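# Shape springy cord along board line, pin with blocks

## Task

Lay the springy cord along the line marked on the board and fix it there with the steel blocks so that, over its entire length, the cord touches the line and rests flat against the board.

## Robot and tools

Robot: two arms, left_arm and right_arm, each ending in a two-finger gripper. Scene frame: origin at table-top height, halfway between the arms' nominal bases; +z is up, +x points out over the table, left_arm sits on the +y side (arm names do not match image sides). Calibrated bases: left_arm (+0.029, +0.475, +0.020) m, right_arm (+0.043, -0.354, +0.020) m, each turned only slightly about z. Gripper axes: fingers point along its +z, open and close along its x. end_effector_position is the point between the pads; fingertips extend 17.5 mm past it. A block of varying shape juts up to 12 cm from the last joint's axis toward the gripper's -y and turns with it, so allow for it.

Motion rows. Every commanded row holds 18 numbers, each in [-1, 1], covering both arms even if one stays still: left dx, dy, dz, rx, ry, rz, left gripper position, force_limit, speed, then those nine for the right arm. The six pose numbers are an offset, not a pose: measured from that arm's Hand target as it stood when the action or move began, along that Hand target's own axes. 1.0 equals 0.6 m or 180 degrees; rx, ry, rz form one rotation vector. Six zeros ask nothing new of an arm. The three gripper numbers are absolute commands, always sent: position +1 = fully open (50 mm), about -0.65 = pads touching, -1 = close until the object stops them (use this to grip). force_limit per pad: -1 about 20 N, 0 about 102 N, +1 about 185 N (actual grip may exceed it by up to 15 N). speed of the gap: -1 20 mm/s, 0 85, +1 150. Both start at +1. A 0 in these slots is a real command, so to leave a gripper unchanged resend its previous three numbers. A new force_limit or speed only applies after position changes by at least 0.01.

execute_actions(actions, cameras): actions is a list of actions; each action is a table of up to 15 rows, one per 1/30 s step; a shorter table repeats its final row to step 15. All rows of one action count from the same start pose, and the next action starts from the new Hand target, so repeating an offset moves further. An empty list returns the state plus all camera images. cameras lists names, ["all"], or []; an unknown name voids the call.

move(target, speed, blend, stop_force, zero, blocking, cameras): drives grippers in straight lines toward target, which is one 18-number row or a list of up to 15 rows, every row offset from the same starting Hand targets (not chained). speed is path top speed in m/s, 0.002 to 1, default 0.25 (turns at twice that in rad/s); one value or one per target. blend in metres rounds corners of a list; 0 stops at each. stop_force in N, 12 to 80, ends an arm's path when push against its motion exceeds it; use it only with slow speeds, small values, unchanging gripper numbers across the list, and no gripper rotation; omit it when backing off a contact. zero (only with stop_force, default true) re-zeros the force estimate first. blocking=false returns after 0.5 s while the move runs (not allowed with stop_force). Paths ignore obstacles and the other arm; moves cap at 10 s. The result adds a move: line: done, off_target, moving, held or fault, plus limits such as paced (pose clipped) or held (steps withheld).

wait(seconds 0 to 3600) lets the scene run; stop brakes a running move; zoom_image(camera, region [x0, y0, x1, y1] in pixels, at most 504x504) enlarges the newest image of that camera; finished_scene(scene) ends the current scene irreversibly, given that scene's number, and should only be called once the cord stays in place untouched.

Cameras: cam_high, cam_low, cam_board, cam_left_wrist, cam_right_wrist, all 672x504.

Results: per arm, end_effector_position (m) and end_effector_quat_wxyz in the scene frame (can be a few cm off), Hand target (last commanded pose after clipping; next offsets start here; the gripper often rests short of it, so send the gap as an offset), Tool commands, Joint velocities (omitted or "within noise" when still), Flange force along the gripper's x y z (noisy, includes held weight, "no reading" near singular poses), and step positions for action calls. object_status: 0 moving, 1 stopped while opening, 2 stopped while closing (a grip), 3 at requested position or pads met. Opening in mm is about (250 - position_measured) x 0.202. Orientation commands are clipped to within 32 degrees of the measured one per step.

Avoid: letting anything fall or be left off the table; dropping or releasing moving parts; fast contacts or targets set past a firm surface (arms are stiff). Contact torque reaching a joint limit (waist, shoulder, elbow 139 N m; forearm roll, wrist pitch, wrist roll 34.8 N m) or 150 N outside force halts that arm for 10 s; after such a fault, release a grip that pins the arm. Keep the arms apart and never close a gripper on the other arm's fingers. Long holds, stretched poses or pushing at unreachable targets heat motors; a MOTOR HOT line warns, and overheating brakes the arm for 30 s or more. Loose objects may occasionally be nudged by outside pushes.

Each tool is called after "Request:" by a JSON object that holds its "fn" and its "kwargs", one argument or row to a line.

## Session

Request:
{"fn": "execute_actions", "kwargs": {
  "actions": []
}}

Request:
{"fn": "zoom_image", "kwargs": {
  "camera": "cam_board",
  "region": [50, 120, 350, 340]
}}

Request:
{"fn": "zoom_image", "kwargs": {
  "camera": "cam_board",
  "region": [320, 120, 620, 340]
}}

Scene clock: 0.00 s.
left_arm: end_effector_position=(+0.6131, +0.2280, +0.1063) position_measured=4 object_status=3 end_effector_quat_wxyz=(-0.071, +0.981, -0.142, +0.114) | right_arm: end_effector_position=(+0.0454, +0.0513, +0.3828) position_measured=4 object_status=3 end_effector_quat_wxyz=(-0.344, -0.169, +0.897, +0.219)
Joint positions: left_arm=[-0.277 0.426 0.083 -0.201 -1.028 -1.487] | right_arm=[1.161 -0.155 0.029 -0.849 -1.693 0.616]
Joint velocities: within noise
Flange force (N): no reading
Hand target: left_arm +0.6131, +0.2280, +0.1063; -0.071, +0.981, -0.142, +0.114 | right_arm +0.0454, +0.0513, +0.3828; -0.344, -0.169, +0.897, +0.219
Tool commands: left_gripper/position=+0.992157 left_gripper/force_limit=+1.0 left_gripper/speed=+1.0 right_gripper/position=+0.992157 right_gripper/force_limit=+1.0 right_gripper/speed=+1.0

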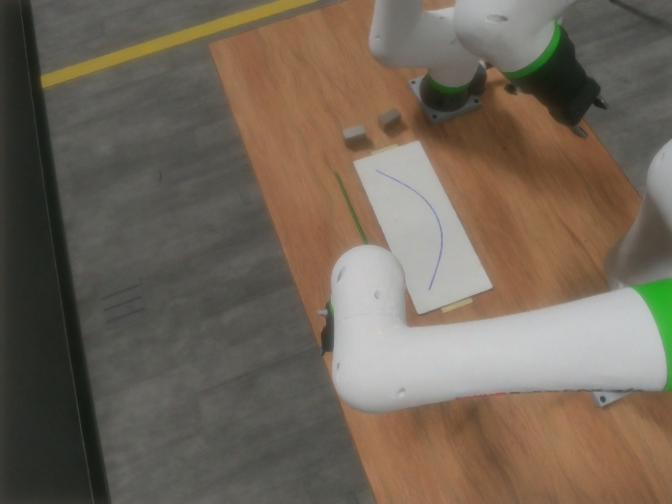

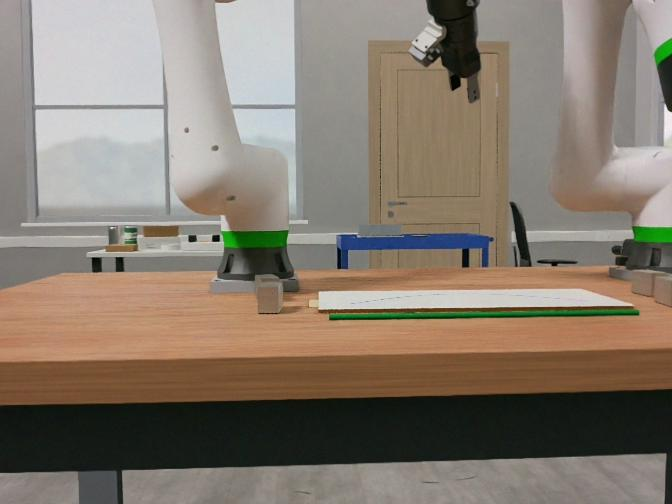

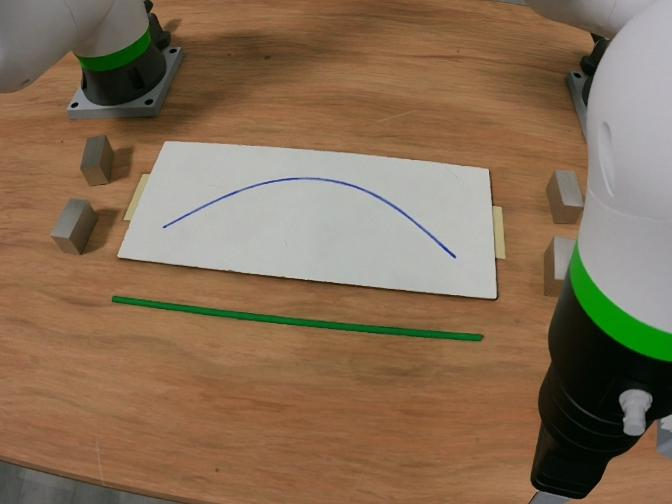

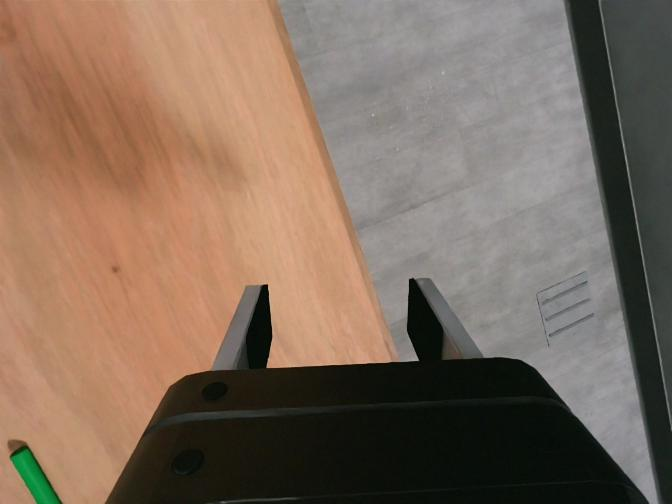

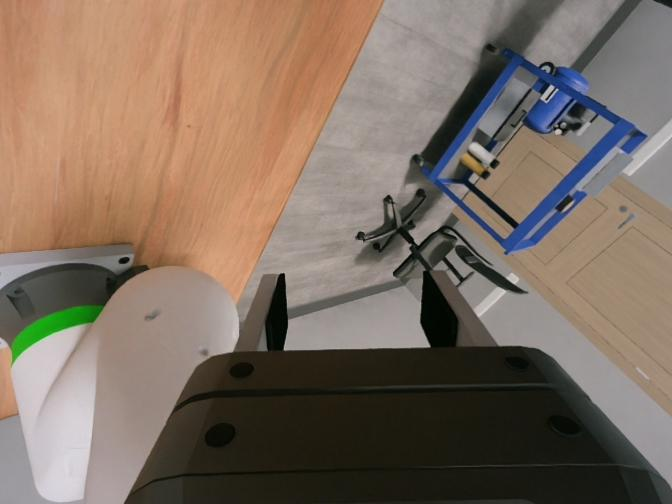

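Scaled by 1.680.

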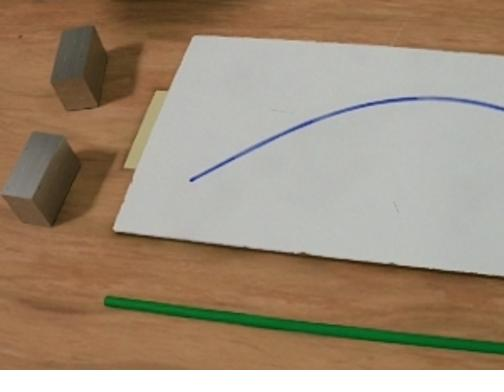

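Scaled by 1.680.

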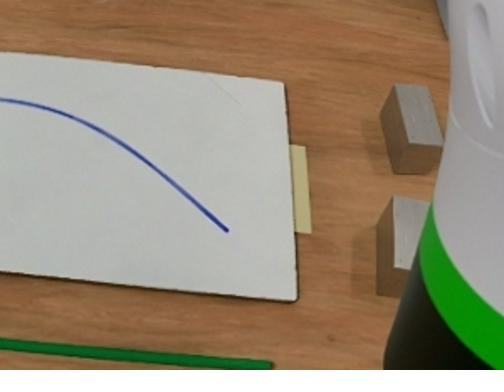

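Request:
{"fn": "move", "kwargs": {
  "target": [
    [-0.216,-0.01,-0.2,0.0112,-0.0484,-0.293,1,-0.9,0, -0.215,-0.306,-0.326,-0.034,-0.152,0.288,1,-0.9,0],
    [-0.432,-0.019,-0.233,0.0225,-0.0968,-0.587,1,-0.9,0, -0.231,-0.7295,-0.264,-0.0676,-0.3045,0.5767,1,-0.9,0]
  ],
  "blend": [0.05,0],
  "cameras": ["all"]
}}

Scene clock: 27.47 s.
left_arm: end_effector_position=(+0.3399, +0.3001, +0.1902) position_measured=3 object_status=3 end_effector_quat_wxyz=(+0.000, +0.707, +0.707, +0.000) | right_arm: end_effector_position=(+0.3196, -0.3002, +0.1903) position_measured=3 object_status=3 end_effector_quat_wxyz=(+0.000, +0.707, +0.707, +0.000)
Joint positions: left_arm=[-0.133 -0.211 -0.448 0 -1.333 0.14] | right_arm=[0.643 -0.438 -0.605 0 -1.404 -0.671]
Flange force (N): left_arm=[1.6 -2.1 0.3] | right_arm=[-0.1 -8.2 2.0]
Hand target: left_arm +0.3399, +0.3001, +0.1902; +0.000, +0.707, +0.707, +0.000 | right_arm +0.3196, -0.3002, +0.1903; +0.000, +0.707, +0.707, +0.000
Off the commanded pose: left_arm 0.000 m, 0 deg | right_arm 0.000 m, 0 deg.
move: done

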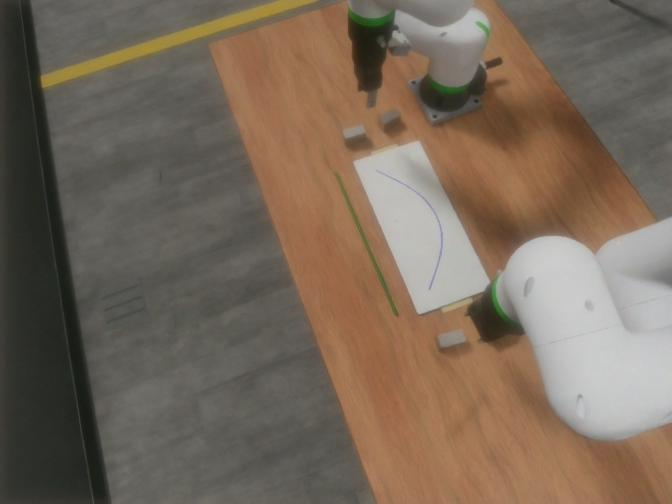

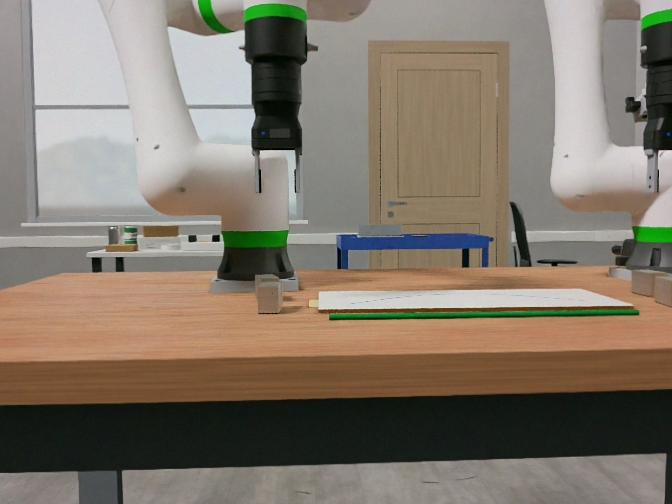

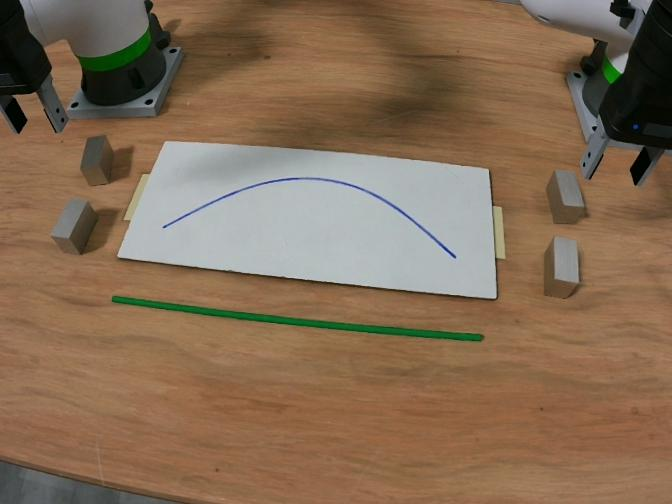

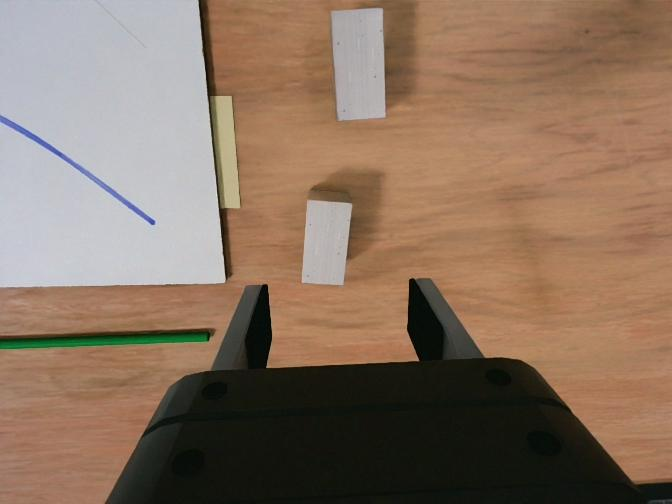

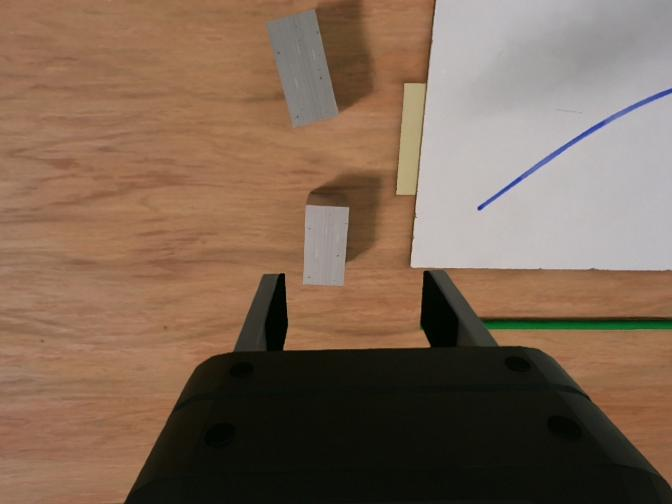

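Request:
{"fn": "move", "kwargs": {
  "target": [
    [-0.0117,0.02,0.16,0,0,0.025,1,-0.9,0, -0.0247,0.0223,0.16,0,0,0.02,1,-0.9,0]
  ],
  "cameras": ["cam_left_wrist","cam_right_wrist"]
}}

Scene clock: 36.10 s.
left_arm: end_effector_position=(+0.3519, +0.2930, +0.0942) position_measured=3 object_status=3 end_effector_quat_wxyz=(+0.000, +0.735, +0.678, +0.000) | right_arm: end_effector_position=(+0.3329, -0.3151, +0.0942) position_measured=3 object_status=3 end_effector_quat_wxyz=(+0.000, +0.729, +0.685, +0.000)
Joint positions: left_arm=[-0.148 -0.075 -0.573 0 -1.073 0.076] | right_arm=[0.565 -0.31 -0.759 0 -1.122 -0.657]
Flange force (N): left_arm=[1.5 -1.8 -0.3] | right_arm=[-0.2 -8.5 0.2]
Hand target: left_arm +0.3519, +0.2930, +0.0942; +0.000, +0.735, +0.678, +0.000 | right_arm +0.3330, -0.3151, +0.0943; +0.000, +0.729, +0.685, +0.000
Off the commanded pose: left_arm 0.000 m, 0 deg | right_arm 0.000 m, 0 deg.
move: done

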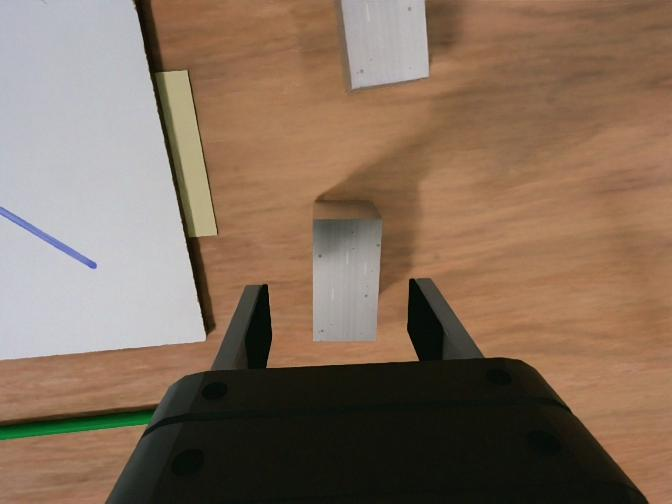

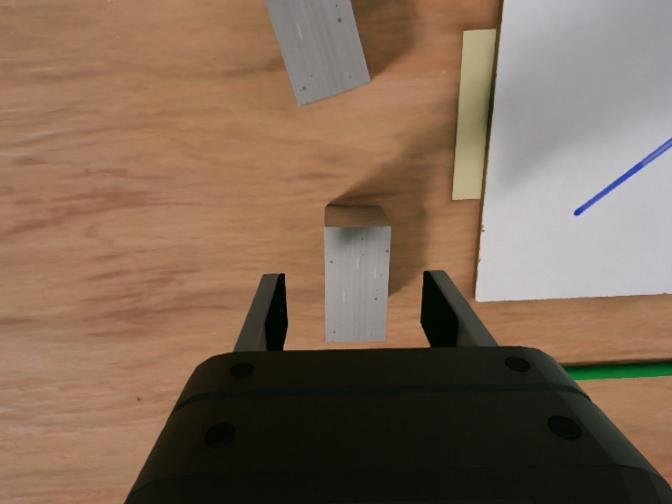

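Request:
{"fn": "move", "kwargs": {
  "target": [
    [0.0067,0,0.1037,0,0,0,1,-0.9,-0.8, 0,0,0.107,0,0,0,1,-0.9,-0.8]
  ],
  "speed": 0.12
}}

Request:
{"fn": "move", "kwargs": {
  "target": [
    [0,0,0,0,0,0,-1,-0.9,-0.8, 0,0,0,0,0,0,-1,-0.9,-0.8],
    [0,0,-0.1,0,0,0,-1,-0.9,-0.8, 0,0,-0.1,0,0,0,-1,-0.9,-0.8],
    [-0.213,-0.046,-0.1,0,0,0.217,-1,-0.9,-0.8, 0.2105,-0.078,-0.1,0,0,-0.222,-1,-0.9,-0.8],
    [-0.213,-0.046,-0.025,0,0,0.217,-1,-0.9,-0.8, 0.2105,-0.078,-0.025,0,0,-0.222,-1,-0.9,-0.8]
  ],
  "blend": [0,0.02,0.02,0],
  "speed": 0.15,
  "cameras": ["cam_board"]
}}

Request:
{"fn": "move", "kwargs": {
  "target": [0,0,0.04,0,0,0,-1,-0.9,-0.8, 0,0,0.04,0,0,0,-1,-0.9,-0.8],
  "stop_force": 12,
  "speed": 0.012,
  "cameras": ["cam_board"]
}}

Request:
{"fn": "zoom_image", "kwargs": {
  "camera": "cam_board",
  "region": [125, 170, 225, 240]
}}

Request:
{"fn": "zoom_image", "kwargs": {
  "camera": "cam_board",
  "region": [395, 195, 495, 265]
}}

Scene clock: 45.90 s.
left_arm: end_effector_position=(+0.3522, +0.2971, +0.0320) position_measured=3 object_status=3 end_effector_quat_wxyz=(+0.000, +0.735, +0.678, +0.000) | right_arm: end_effector_position=(+0.3329, -0.3151, +0.0301) position_measured=3 object_status=3 end_effector_quat_wxyz=(+0.000, +0.729, +0.685, +0.000)
Joint positions: left_arm=[-0.136 0.023 -0.651 0 -0.897 0.065] | right_arm=[0.565 -0.191 -0.849 0 -0.913 -0.657]
Flange force (N): left_arm=[0.7 -1.8 -0.5] | right_arm=[-0.4 -8.2 -1.6]
Hand target: left_arm +0.3522, +0.2970, +0.0320; +0.000, +0.735, +0.678, +0.000 | right_arm +0.3329, -0.3151, +0.0301; +0.000, +0.729, +0.685, +0.000
Off the commanded pose: left_arm 0.000 m, 0 deg | right_arm 0.000 m, 0 deg.
move: done

Scene clock: 50.37 s.
left_arm: end_effector_position=(+0.3146, +0.1718, +0.0470) position_measured=104 object_status=2 end_effector_quat_wxyz=(+0.000, +0.919, +0.394, +0.000) | right_arm: end_effector_position=(+0.2941, -0.1861, +0.0451) position_measured=103 object_status=2 end_effector_quat_wxyz=(+0.000, +0.451, +0.892, +0.000)
Joint positions: left_arm=[-0.491 0.114 -0.509 0 -0.948 -0.262] | right_arm=[1.005 -0.192 -0.807 0 -0.957 -0.399]
Flange force (N): left_arm=[0.4 -1.8 5.0] | right_arm=[2.8 -9.1 3.5]
Hand target: left_arm +0.3146, +0.1718, +0.0470; +0.000, +0.919, +0.394, +0.000 | right_arm +0.2942, -0.1861, +0.0450; +0.000, +0.451, +0.892, +0.000
Off the commanded pose: left_arm 0.000 m, 0 deg | right_arm 0.000 m, 0 deg.
move: done

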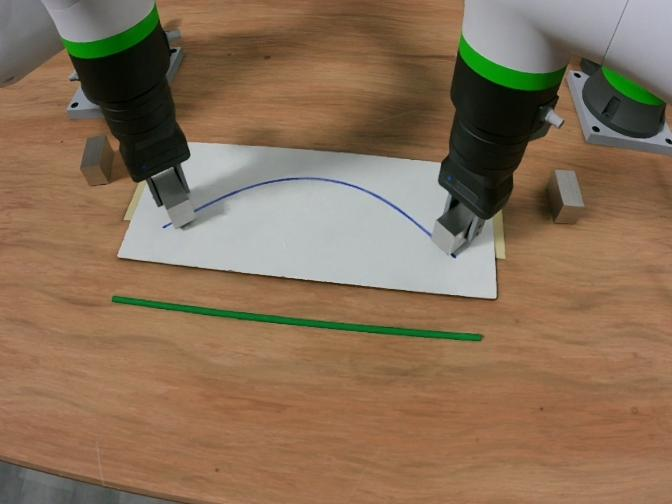

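Scene clock: 51.73 s.
left_arm: end_effector_position=(+0.3146, +0.1718, +0.0381) position_measured=104 object_status=2 end_effector_quat_wxyz=(+0.000, +0.919, +0.394, +0.000) | right_arm: end_effector_position=(+0.2942, -0.1861, +0.0360) position_measured=103 object_status=2 end_effector_quat_wxyz=(+0.000, +0.451, +0.892, +0.000)
Joint positions: left_arm=[-0.491 0.128 -0.518 0 -0.924 -0.262] | right_arm=[1.005 -0.173 -0.818 0 -0.927 -0.399]
Flange force (N): left_arm=[4.2 -14.1 -30.9] | right_arm=[5.8 -17.0 -28.1]
Hand target: left_arm +0.3146, +0.1718, +0.0381; +0.000, +0.919, +0.394, +0.000 (not the last commanded pose) | right_arm +0.2942, -0.1861, +0.0360; +0.000, +0.451, +0.892, +0.000 (not the last commanded pose)
Off the commanded pose: left_arm 0.015 m, 0 deg | right_arm 0.015 m, 0 deg.
move: contact (left_arm, right_arm)

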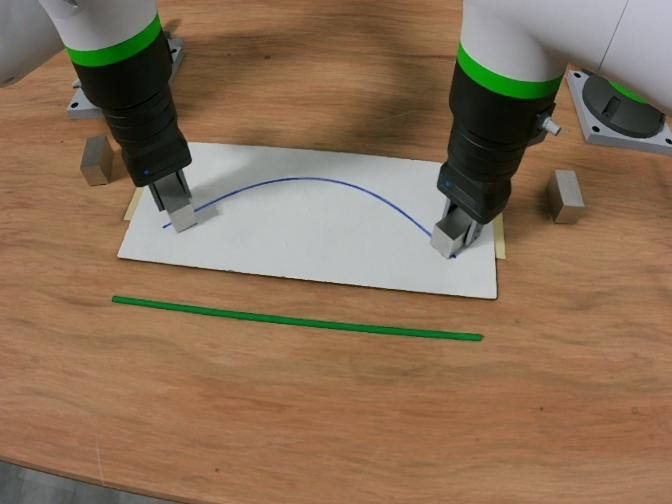

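Scaled by 5.040.

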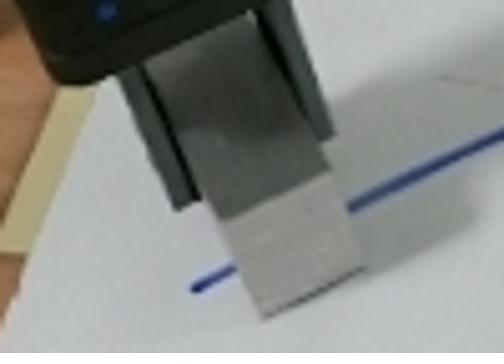

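Scaled by 5.040.

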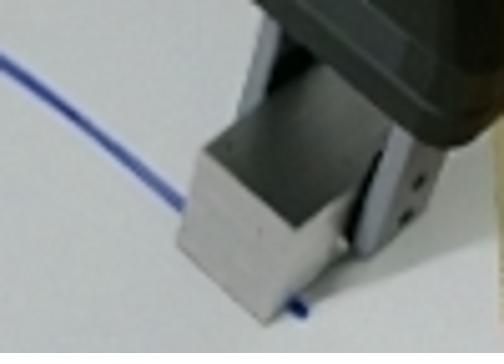

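Request:
{"fn": "move", "kwargs": {
  "target": [
    [0,0,-0.006,0,0,0,-1,-0.9,-0.8, 0,0,-0.006,0,0,0,-1,-0.9,-0.8],
    [-0.0117,-0.0193,-0.006,0,0,0,-1,-0.9,-0.8, 0,-0.0313,-0.006,0,0,0,-1,-0.9,-0.8],
    [-0.0117,-0.0193,0,0,0,0,-1,-0.9,-0.8, 0,-0.0313,0,0,0,0,-1,-0.9,-0.8]
  ],
  "speed": 0.05,
  "cameras": ["cam_board"]
}}

Request:
{"fn": "zoom_image", "kwargs": {
  "camera": "cam_board",
  "region": [125, 170, 225, 240]
}}

Request:
{"fn": "zoom_image", "kwargs": {
  "camera": "cam_board",
  "region": [395, 195, 495, 265]
}}

Scene clock: 63.60 s.
left_arm: end_effector_position=(+0.3013, +0.1747, +0.0382) position_measured=104 object_status=2 end_effector_quat_wxyz=(+0.000, +0.919, +0.394, +0.000) | right_arm: end_effector_position=(+0.2791, -0.1972, +0.0361) position_measured=103 object_status=2 end_effector_quat_wxyz=(+0.000, +0.451, +0.892, +0.000)
Joint positions: left_arm=[-0.501 0.102 -0.548 0 -0.921 -0.253] | right_arm=[1.034 -0.235 -0.865 0 -0.942 -0.428]
Flange force (N): left_arm=[2.2 -8.4 -13.9] | right_arm=[4.0 -15.2 -13.3]
Hand target: left_arm +0.3013, +0.1747, +0.0381; +0.000, +0.919, +0.394, +0.000 | right_arm +0.2791, -0.1972, +0.0360; +0.000, +0.451, +0.892, +0.000
Off the commanded pose: left_arm 0.000 m, 0 deg | right_arm 0.000 m, 0 deg.
move: done

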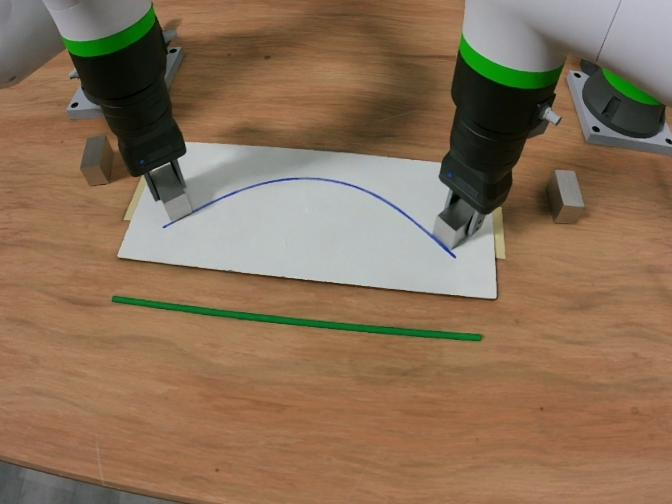

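Scaled by 5.040.

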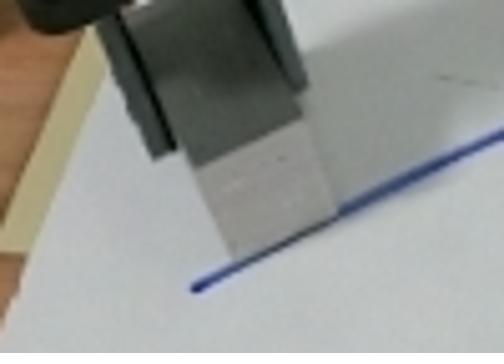

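Scaled by 5.040.

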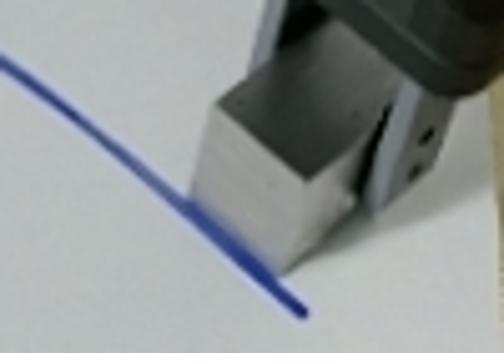

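Request:
{"fn": "move", "kwargs": {
  "target": [
    [0,0,-0.006,0,0,0,-1,-0.9,-0.8, 0,0,-0.006,0,0,0,-1,-0.9,-0.8],
    [0,0.0008,-0.006,0,0,0.012,-1,-0.9,-0.8, 0,-0.0052,-0.006,0,0,-0.021,-1,-0.9,-0.8],
    [0,0.0008,0,0,0,0.012,-1,-0.9,-0.8, 0,-0.0052,0,0,0,-0.021,-1,-0.9,-0.8]
  ],
  "speed": 0.05,
  "cameras": ["cam_board"]
}}

Request:
{"fn": "zoom_image", "kwargs": {
  "camera": "cam_board",
  "region": [125, 170, 225, 240]
}}

Request:
{"fn": "zoom_image", "kwargs": {
  "camera": "cam_board",
  "region": [395, 195, 495, 265]
}}

Scene clock: 70.97 s.
left_arm: end_effector_position=(+0.3017, +0.1744, +0.0382) position_measured=104 object_status=2 end_effector_quat_wxyz=(+0.000, +0.926, +0.376, +0.000) | right_arm: end_effector_position=(+0.2765, -0.1991, +0.0361) position_measured=103 object_status=2 end_effector_quat_wxyz=(+0.000, +0.421, +0.907, +0.000)
Joint positions: left_arm=[-0.501 0.103 -0.547 0 -0.921 -0.29] | right_arm=[1.039 -0.246 -0.872 0 -0.945 -0.367]
Flange force (N): left_arm=[2.0 -9.6 -15.4] | right_arm=[2.5 -12.3 -7.2]
Hand target: left_arm +0.3017, +0.1744, +0.0381; +0.000, +0.926, +0.376, +0.000 | right_arm +0.2765, -0.1991, +0.0360; +0.000, +0.421, +0.907, +0.000
Off the commanded pose: left_arm 0.000 m, 0 deg | right_arm 0.000 m, 0 deg.
move: done

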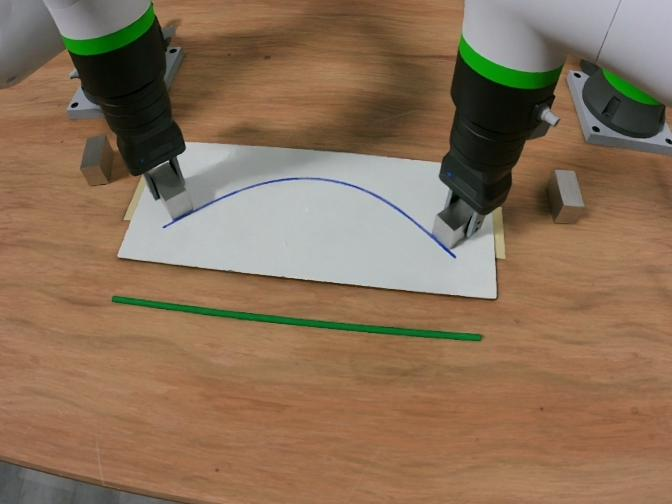

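Scaled by 5.040.

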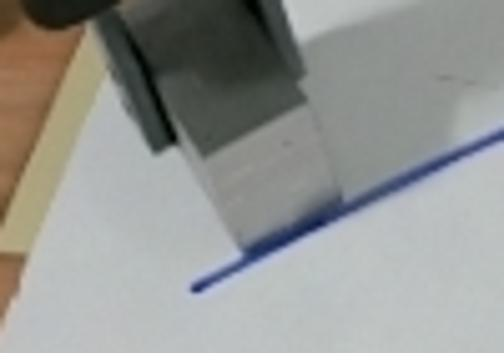

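Scaled by 5.040.

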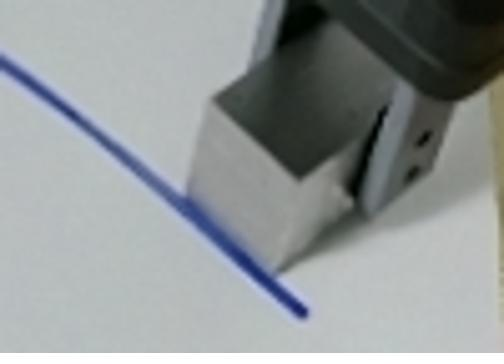

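Request:
{"fn": "move", "kwargs": {
  "target": [
    [0,0,0,0,0,0,-1,-0.9,-0.8, 0,0,-0.006,0,0,0,-1,-0.9,-0.8],
    [0,0,0,0,0,0,-1,-0.9,-0.8, 0,-0.0017,-0.006,0,0,0,-1,-0.9,-0.8],
    [0,0,0,0,0,0,-1,-0.9,-0.8, 0,-0.0017,0,0,0,0,-1,-0.9,-0.8]
  ],
  "speed": 0.05
}}

Request:
{"fn": "move", "kwargs": {
  "target": [
    [0,0,0,0,0,0,0.7,-0.9,-0.8, 0,0,0,0,0,0,0.7,-0.9,-0.8],
    [0,0,-0.12,0,0,0,0.7,-0.9,-0.8, 0,0,-0.12,0,0,0,0.7,-0.9,-0.8],
    [0.1038,-0.23,-0.103,0,0,-0.277,0.7,-0.9,-0.8, 0.0746,0.4,-0.12,0,0,-0.261,0.7,-0.9,-0.8]
  ],
  "blend": [0,0.02,0],
  "cameras": ["cam_board","cam_left_wrist","cam_right_wrist"]
}}

Request:
{"fn": "zoom_image", "kwargs": {
  "camera": "cam_board",
  "region": [125, 170, 225, 240]
}}

Scene clock: 82.27 s.
left_arm: end_effector_position=(+0.3017, +0.1744, +0.0381) position_measured=104 object_status=2 end_effector_quat_wxyz=(+0.000, +0.926, +0.376, +0.000) | right_arm: end_effector_position=(+0.2758, -0.1997, +0.0361) position_measured=103 object_status=2 end_effector_quat_wxyz=(+0.000, +0.421, +0.907, +0.000)
Joint positions: left_arm=[-0.501 0.103 -0.547 0 -0.921 -0.29] | right_arm=[1.04 -0.249 -0.875 0 -0.946 -0.368]
Flange force (N): left_arm=[3.8 -13.3 -26.4] | right_arm=[2.8 -12.7 -8.5]
Hand target: left_arm +0.3017, +0.1744, +0.0381; +0.000, +0.926, +0.376, +0.000 | right_arm +0.2758, -0.1997, +0.0360; +0.000, +0.421, +0.907, +0.000
Off the commanded pose: left_arm 0.000 m, 0 deg | right_arm 0.000 m, 0 deg.
move: done

Scene clock: 85.50 s.
left_arm: end_effector_position=(+0.2500, +0.3167, +0.0999) position_measured=48 object_status=3 end_effector_quat_wxyz=(+0.000, +0.681, +0.732, +0.000) | right_arm: end_effector_position=(+0.4304, -0.0108, +0.1079) position_measured=48 object_status=3 end_effector_quat_wxyz=(+0.000, +0.025, +1.000, +0.000)
Joint positions: left_arm=[-0.116 -0.391 -0.797 0 -1.165 0.196] | right_arm=[0.95 0.271 -0.155 0 -1.145 0.542]
Flange force (N): left_arm=[5.0 -2.8 -1.3] | right_arm=[5.3 -3.0 -1.3]
Hand target: left_arm +0.2500, +0.3167, +0.0999; +0.000, +0.681, +0.732, +0.000 | right_arm +0.4304, -0.0108, +0.1079; +0.000, +0.025, +1.000, +0.000
Off the commanded pose: left_arm 0.000 m, 0 deg | right_arm 0.000 m, 0 deg.
move: done

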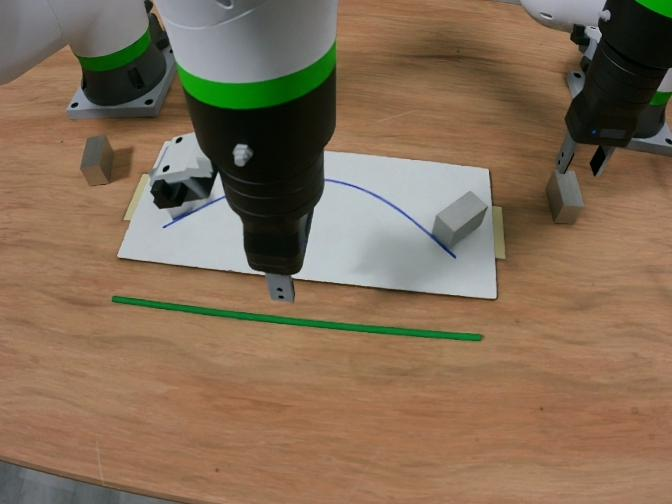

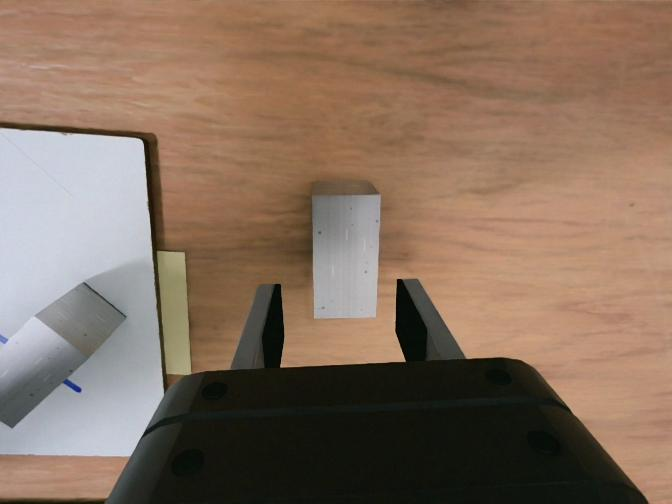

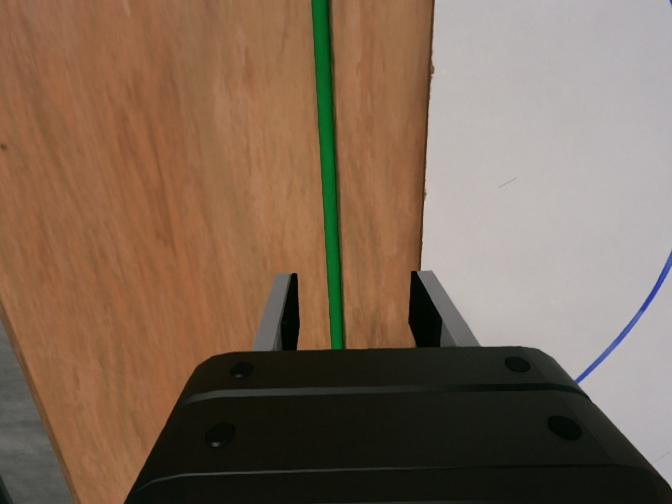

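Scaled by 5.040.

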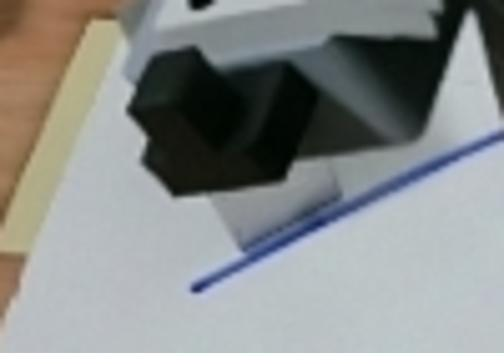

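Request:
{"fn": "move", "kwargs": {
  "target": [
    [0.004,0,0.08,0,0,0,0.7,-0.9,-0.8, -0.0155,0.013,0.1,0,0,0,0.2,-0.9,-0.5],
    [0.004,0,0.113,0,0,0,0.7,-0.9,-0.8, -0.0155,0.013,0.11,0,0,0,0.2,-0.9,-0.5]
  ],
  "speed": 0.12,
  "cameras": ["cam_board","cam_left_wrist","cam_right_wrist"]
}}

Scene clock: 90.83 s.
left_arm: end_effector_position=(+0.2499, +0.3191, +0.0321) position_measured=48 object_status=3 end_effector_quat_wxyz=(+0.000, +0.681, +0.732, +0.000) | right_arm: end_effector_position=(+0.4400, -0.0035, +0.0419) position_measured=123 object_status=3 end_effector_quat_wxyz=(+0.000, +0.025, +1.000, +0.000)
Joint positions: left_arm=[-0.106 -0.273 -0.902 0 -0.941 0.186] | right_arm=[0.942 0.375 -0.189 0 -1.007 0.55]
Flange force (N): left_arm=[5.5 -5.3 -3.4] | right_arm=[6.7 -5.3 -1.7]
Hand target: left_arm +0.2499, +0.3191, +0.0321; +0.000, +0.681, +0.732, +0.000 | right_arm +0.4400, -0.0035, +0.0419; +0.000, +0.025, +1.000, +0.000
Off the commanded pose: left_arm 0.000 m, 0 deg | right_arm 0.000 m, 0 deg.
move: done

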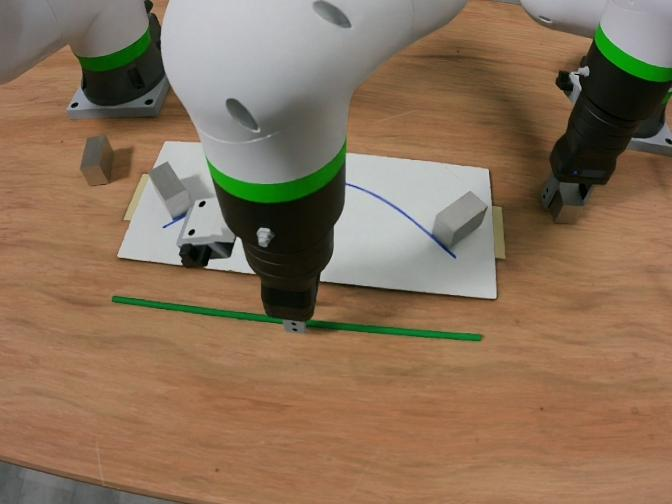

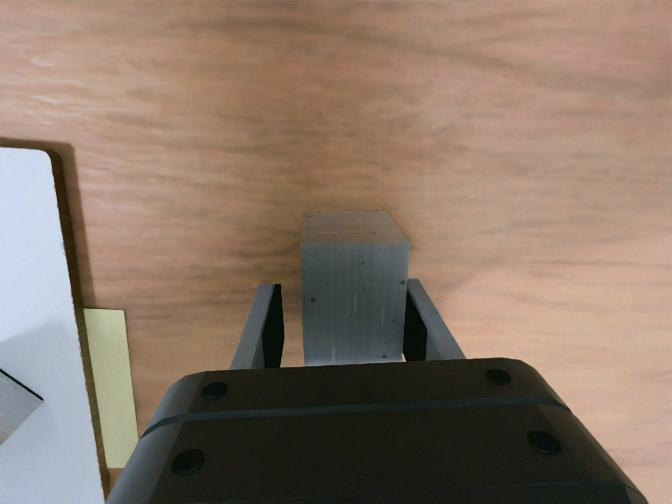

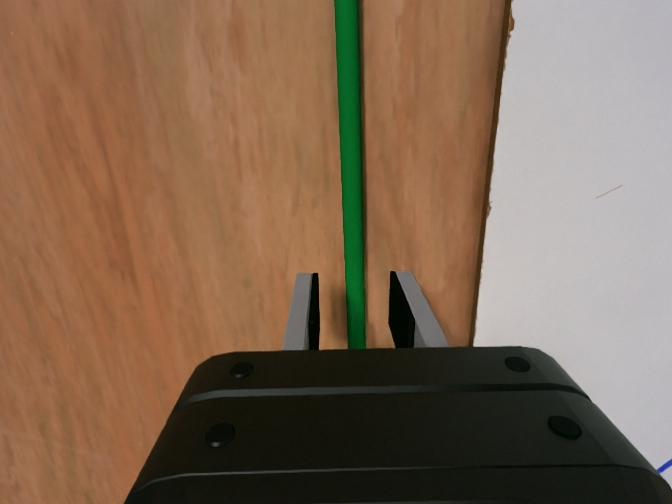

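Request:
{"fn": "move", "kwargs": {
  "target": [
    [0,0,0,0,0,0,0.7,-0.9,-0.8, 0,0.008,0.0345,0,0,0,0.2,-0.9,-0.5]
  ],
  "speed": 0.06
}}

Request:
{"fn": "move", "kwargs": {
  "target": [
    [0,0,0,0,0,0,-1,-0.9,-0.8, 0,0,0,0,0,0,-1,-0.95,-0.8],
    [0,0,-0.1,0,0,0,-1,-0.9,-0.8, 0,0,-0.1,0,0,0,-1,-0.95,-0.8],
    [0,0,-0.1,0,0,0,-1,-0.9,-0.8, 0.1457,-0.024,-0.1,0,0,0,-1,-0.95,-0.8],
    [0,0,-0.1,0,0,0,-1,-0.9,-0.8, 0.1457,-0.024,-0.025,0,0,0,-1,-0.95,-0.8]
  ],
  "speed": 0.12,
  "cameras": ["cam_board"]
}}

Scene clock: 99.73 s.
left_arm: end_effector_position=(+0.2499, +0.3191, +0.0321) position_measured=48 object_status=3 end_effector_quat_wxyz=(+0.000, +0.681, +0.732, +0.000) | right_arm: end_effector_position=(+0.4403, +0.0013, +0.0213) position_measured=123 object_status=3 end_effector_quat_wxyz=(+0.000, +0.025, +1.000, +0.000)
Joint positions: left_arm=[-0.106 -0.273 -0.902 0 -0.941 0.186] | right_arm=[0.947 0.411 -0.195 0 -0.965 0.545]
Flange force (N): left_arm=[2.7 -2.8 -0.9] | right_arm=[7.4 -5.9 -2.4]
Hand target: left_arm +0.2499, +0.3191, +0.0321; +0.000, +0.681, +0.732, +0.000 | right_arm +0.4403, +0.0013, +0.0212; +0.000, +0.025, +1.000, +0.000
Off the commanded pose: left_arm 0.000 m, 0 deg | right_arm 0.000 m, 0 deg.
move: done

Scene clock: 103.20 s.
left_arm: end_effector_position=(+0.2499, +0.3191, +0.0921) position_measured=104 object_status=2 end_effector_quat_wxyz=(+0.000, +0.681, +0.732, +0.000) | right_arm: end_effector_position=(+0.3522, -0.0086, +0.0363) position_measured=215 object_status=2 end_effector_quat_wxyz=(+0.000, +0.025, +1.000, +0.000)
Joint positions: left_arm=[-0.106 -0.386 -0.813 0 -1.143 0.186] | right_arm=[1.096 0.239 -0.388 0 -0.943 0.396]
Flange force (N): left_arm=[2.4 -1.8 4.8] | right_arm=[6.4 -6.1 -1.9]
Hand target: left_arm +0.2499, +0.3191, +0.0921; +0.000, +0.681, +0.732, +0.000 | right_arm +0.3522, -0.0087, +0.0363; +0.000, +0.025, +1.000, +0.000
Off the commanded pose: left_arm 0.000 m, 0 deg | right_arm 0.000 m, 0 deg.
move: done

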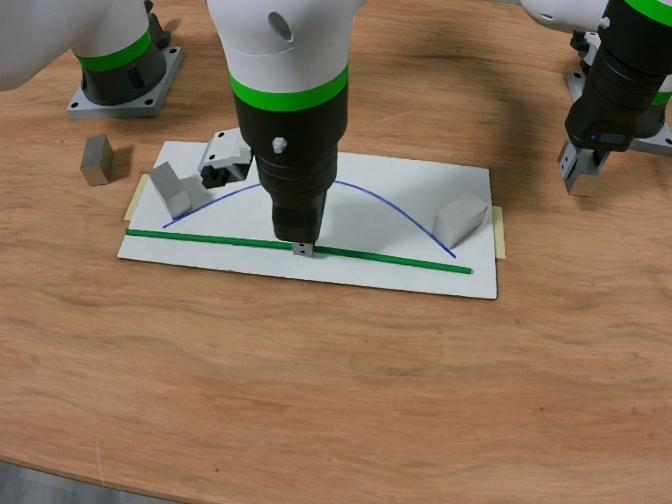

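Request:
{"fn": "move", "kwargs": {
  "target": [
    [0,0,0,0,0,0,-1,-0.9,-0.8, 0,0.02,0,0,0,0,-1,-0.95,-0.8],
    [0,0,0,0,0,0,-1,-0.9,-0.8, 0,0.02,0.0165,0,0,0,-1,-0.95,-0.8]
  ],
  "speed": 0.04
}}

Request:
{"fn": "move", "kwargs": {
  "target": [
    [0,0,0,0,0,0,-1,-0.9,-0.8, 0,0,0,0,0,0,0.1,-0.95,-0.9],
    [0,0,0,0,0,0,-1,-0.9,-0.8, 0,0,-0.12,0,0,0,0.1,-0.95,-0.8],
    [0,0,0,0,0,0,-1,-0.9,-0.8, 0.1427,-0.57,-0.12,0,0,0.428,0.1,-0.95,-0.8]
  ],
  "speed": [0.1,0.1,0.25]
}}

Request:
{"fn": "move", "kwargs": {
  "target": [0,0,0,0,0,0,-1,-0.9,-0.8, 0,0,0,0,0,0,1,-0.95,-0.5],
  "cameras": ["cam_board","cam_right_wrist"]
}}

Scene clock: 114.90 s.
left_arm: end_effector_position=(+0.2499, +0.3191, +0.0921) position_measured=104 object_status=2 end_effector_quat_wxyz=(+0.000, +0.681, +0.732, +0.000) | right_arm: end_effector_position=(+0.3529, +0.0034, +0.0265) position_measured=215 object_status=2 end_effector_quat_wxyz=(+0.000, +0.025, +1.000, +0.000)
Joint positions: left_arm=[-0.106 -0.386 -0.813 0 -1.143 0.186] | right_arm=[1.106 0.275 -0.37 0 -0.926 0.386]
Flange force (N): left_arm=[2.3 -1.7 5.2] | right_arm=[10.8 -13.6 -44.8]
Hand target: left_arm +0.2499, +0.3191, +0.0921; +0.000, +0.681, +0.732, +0.000 | right_arm +0.3528, +0.0033, +0.0264; +0.000, +0.025, +1.000, +0.000
Off the commanded pose: left_arm 0.000 m, 0 deg | right_arm 0.000 m, 0 deg.
move: done

Scene clock: 120.57 s.
left_arm: end_effector_position=(+0.2499, +0.3191, +0.0921) position_measured=104 object_status=2 end_effector_quat_wxyz=(+0.000, +0.681, +0.732, +0.000) | right_arm: end_effector_position=(+0.2502, -0.3339, +0.0984) position_measured=138 object_status=3 end_effector_quat_wxyz=(+0.000, +0.642, +0.766, +0.000)
Joint positions: left_arm=[-0.106 -0.386 -0.813 0 -1.143 0.186] | right_arm=[0.742 -0.659 -0.933 0 -1.298 -0.595]
Flange force (N): left_arm=[2.1 -2.1 4.6] | right_arm=no reading
Hand target: left_arm +0.2499, +0.3191, +0.0921; +0.000, +0.681, +0.732, +0.000 | right_arm +0.2502, -0.3340, +0.0984; +0.000, +0.642, +0.767, +0.000
Off the commanded pose: left_arm 0.000 m, 0 deg | right_arm 0.000 m, 0 deg.
move: done

Scene clock: 121.33 s.
left_arm: end_effector_position=(+0.2499, +0.3191, +0.0921) position_measured=104 object_status=2 end_effector_quat_wxyz=(+0.000, +0.681, +0.732, +0.000) | right_arm: end_effector_position=(+0.2502, -0.3340, +0.0984) position_measured=3 object_status=0 end_effector_quat_wxyz=(+0.000, +0.642, +0.767, +0.000)
Joint positions: left_arm=[-0.106 -0.386 -0.813 0 -1.143 0.186] | right_arm=[0.742 -0.659 -0.933 0 -1.298 -0.595]
Flange force (N): left_arm=[2.4 -2.4 4.5] | right_arm=no reading
Hand target: left_arm +0.2499, +0.3191, +0.0921; +0.000, +0.681, +0.732, +0.000 | right_arm +0.2502, -0.3340, +0.0984; +0.000, +0.642, +0.767, +0.000
Off the commanded pose: left_arm 0.000 m, 0 deg | right_arm 0.000 m, 0 deg.
move: done

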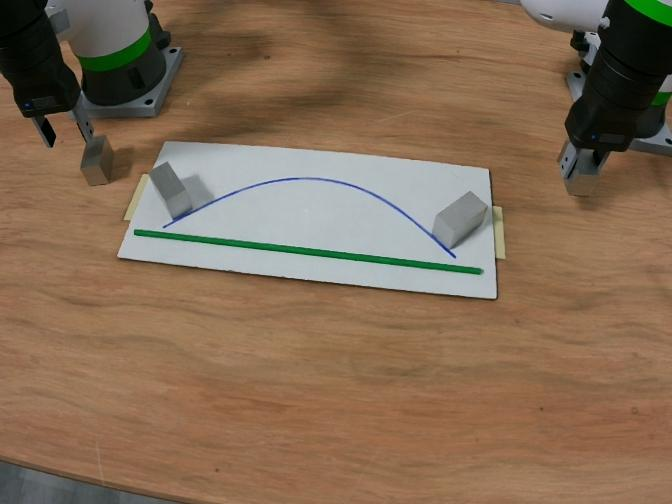

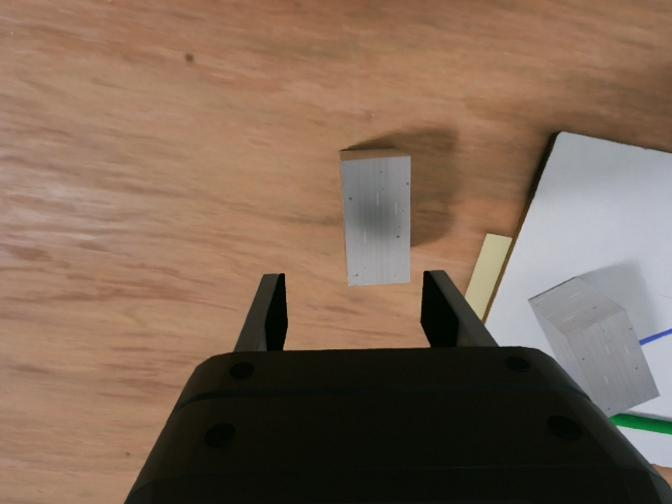

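Request:
{"fn": "move", "kwargs": {
  "target": [
    [0,0,0,0,0,0,-1,-0.9,-0.8, 0.0167,0,0,0,0,0.005,1,-0.95,-0.5],
    [0,0,0,0,0,0,-1,-0.9,-0.8, 0.0167,-0.005,0.05,0,0,0.005,1,-0.95,-0.5],
    [0,0,0,0,0,0,-1,-0.9,-0.8, 0.0167,-0.018,0.111,0,0,0.005,1,-0.95,-0.5]
  ],
  "speed": 0.08,
  "cameras": ["cam_board","cam_right_wrist"]
}}

Scene clock: 128.27 s.
left_arm: end_effector_position=(+0.2499, +0.3191, +0.0921) position_measured=104 object_status=2 end_effector_quat_wxyz=(+0.000, +0.681, +0.732, +0.000) | right_arm: end_effector_position=(+0.2378, -0.3260, +0.0319) position_measured=3 object_status=3 end_effector_quat_wxyz=(+0.000, +0.648, +0.761, +0.000)
Joint positions: left_arm=[-0.106 -0.386 -0.813 0 -1.143 0.186] | right_arm=[0.835 -0.612 -1.081 0 -1.103 -0.704]
Flange force (N): left_arm=[2.8 -2.6 4.8] | right_arm=no reading
Hand target: left_arm +0.2499, +0.3191, +0.0921; +0.000, +0.681, +0.732, +0.000 | right_arm +0.2378, -0.3260, +0.0318; +0.000, +0.648, +0.761, +0.000
Off the commanded pose: left_arm 0.000 m, 0 deg | right_arm 0.000 m, 0 deg.
move: done

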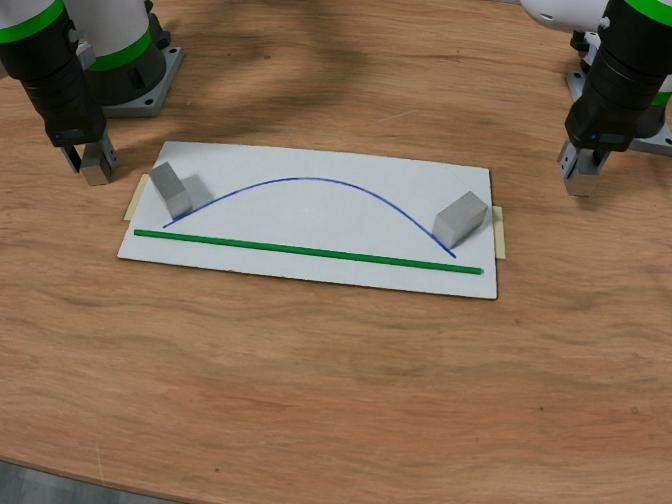

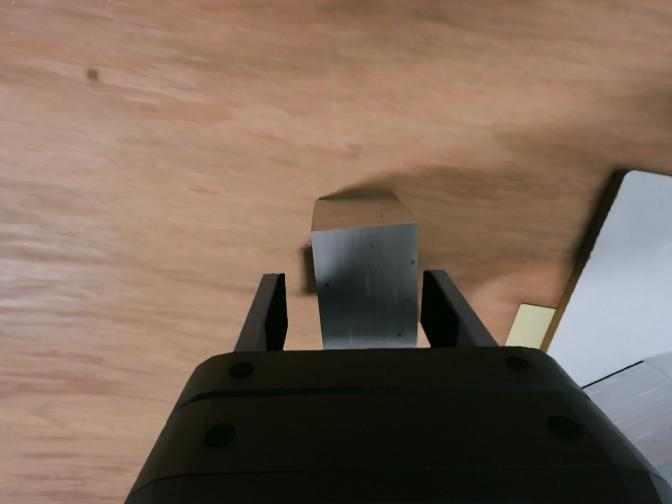

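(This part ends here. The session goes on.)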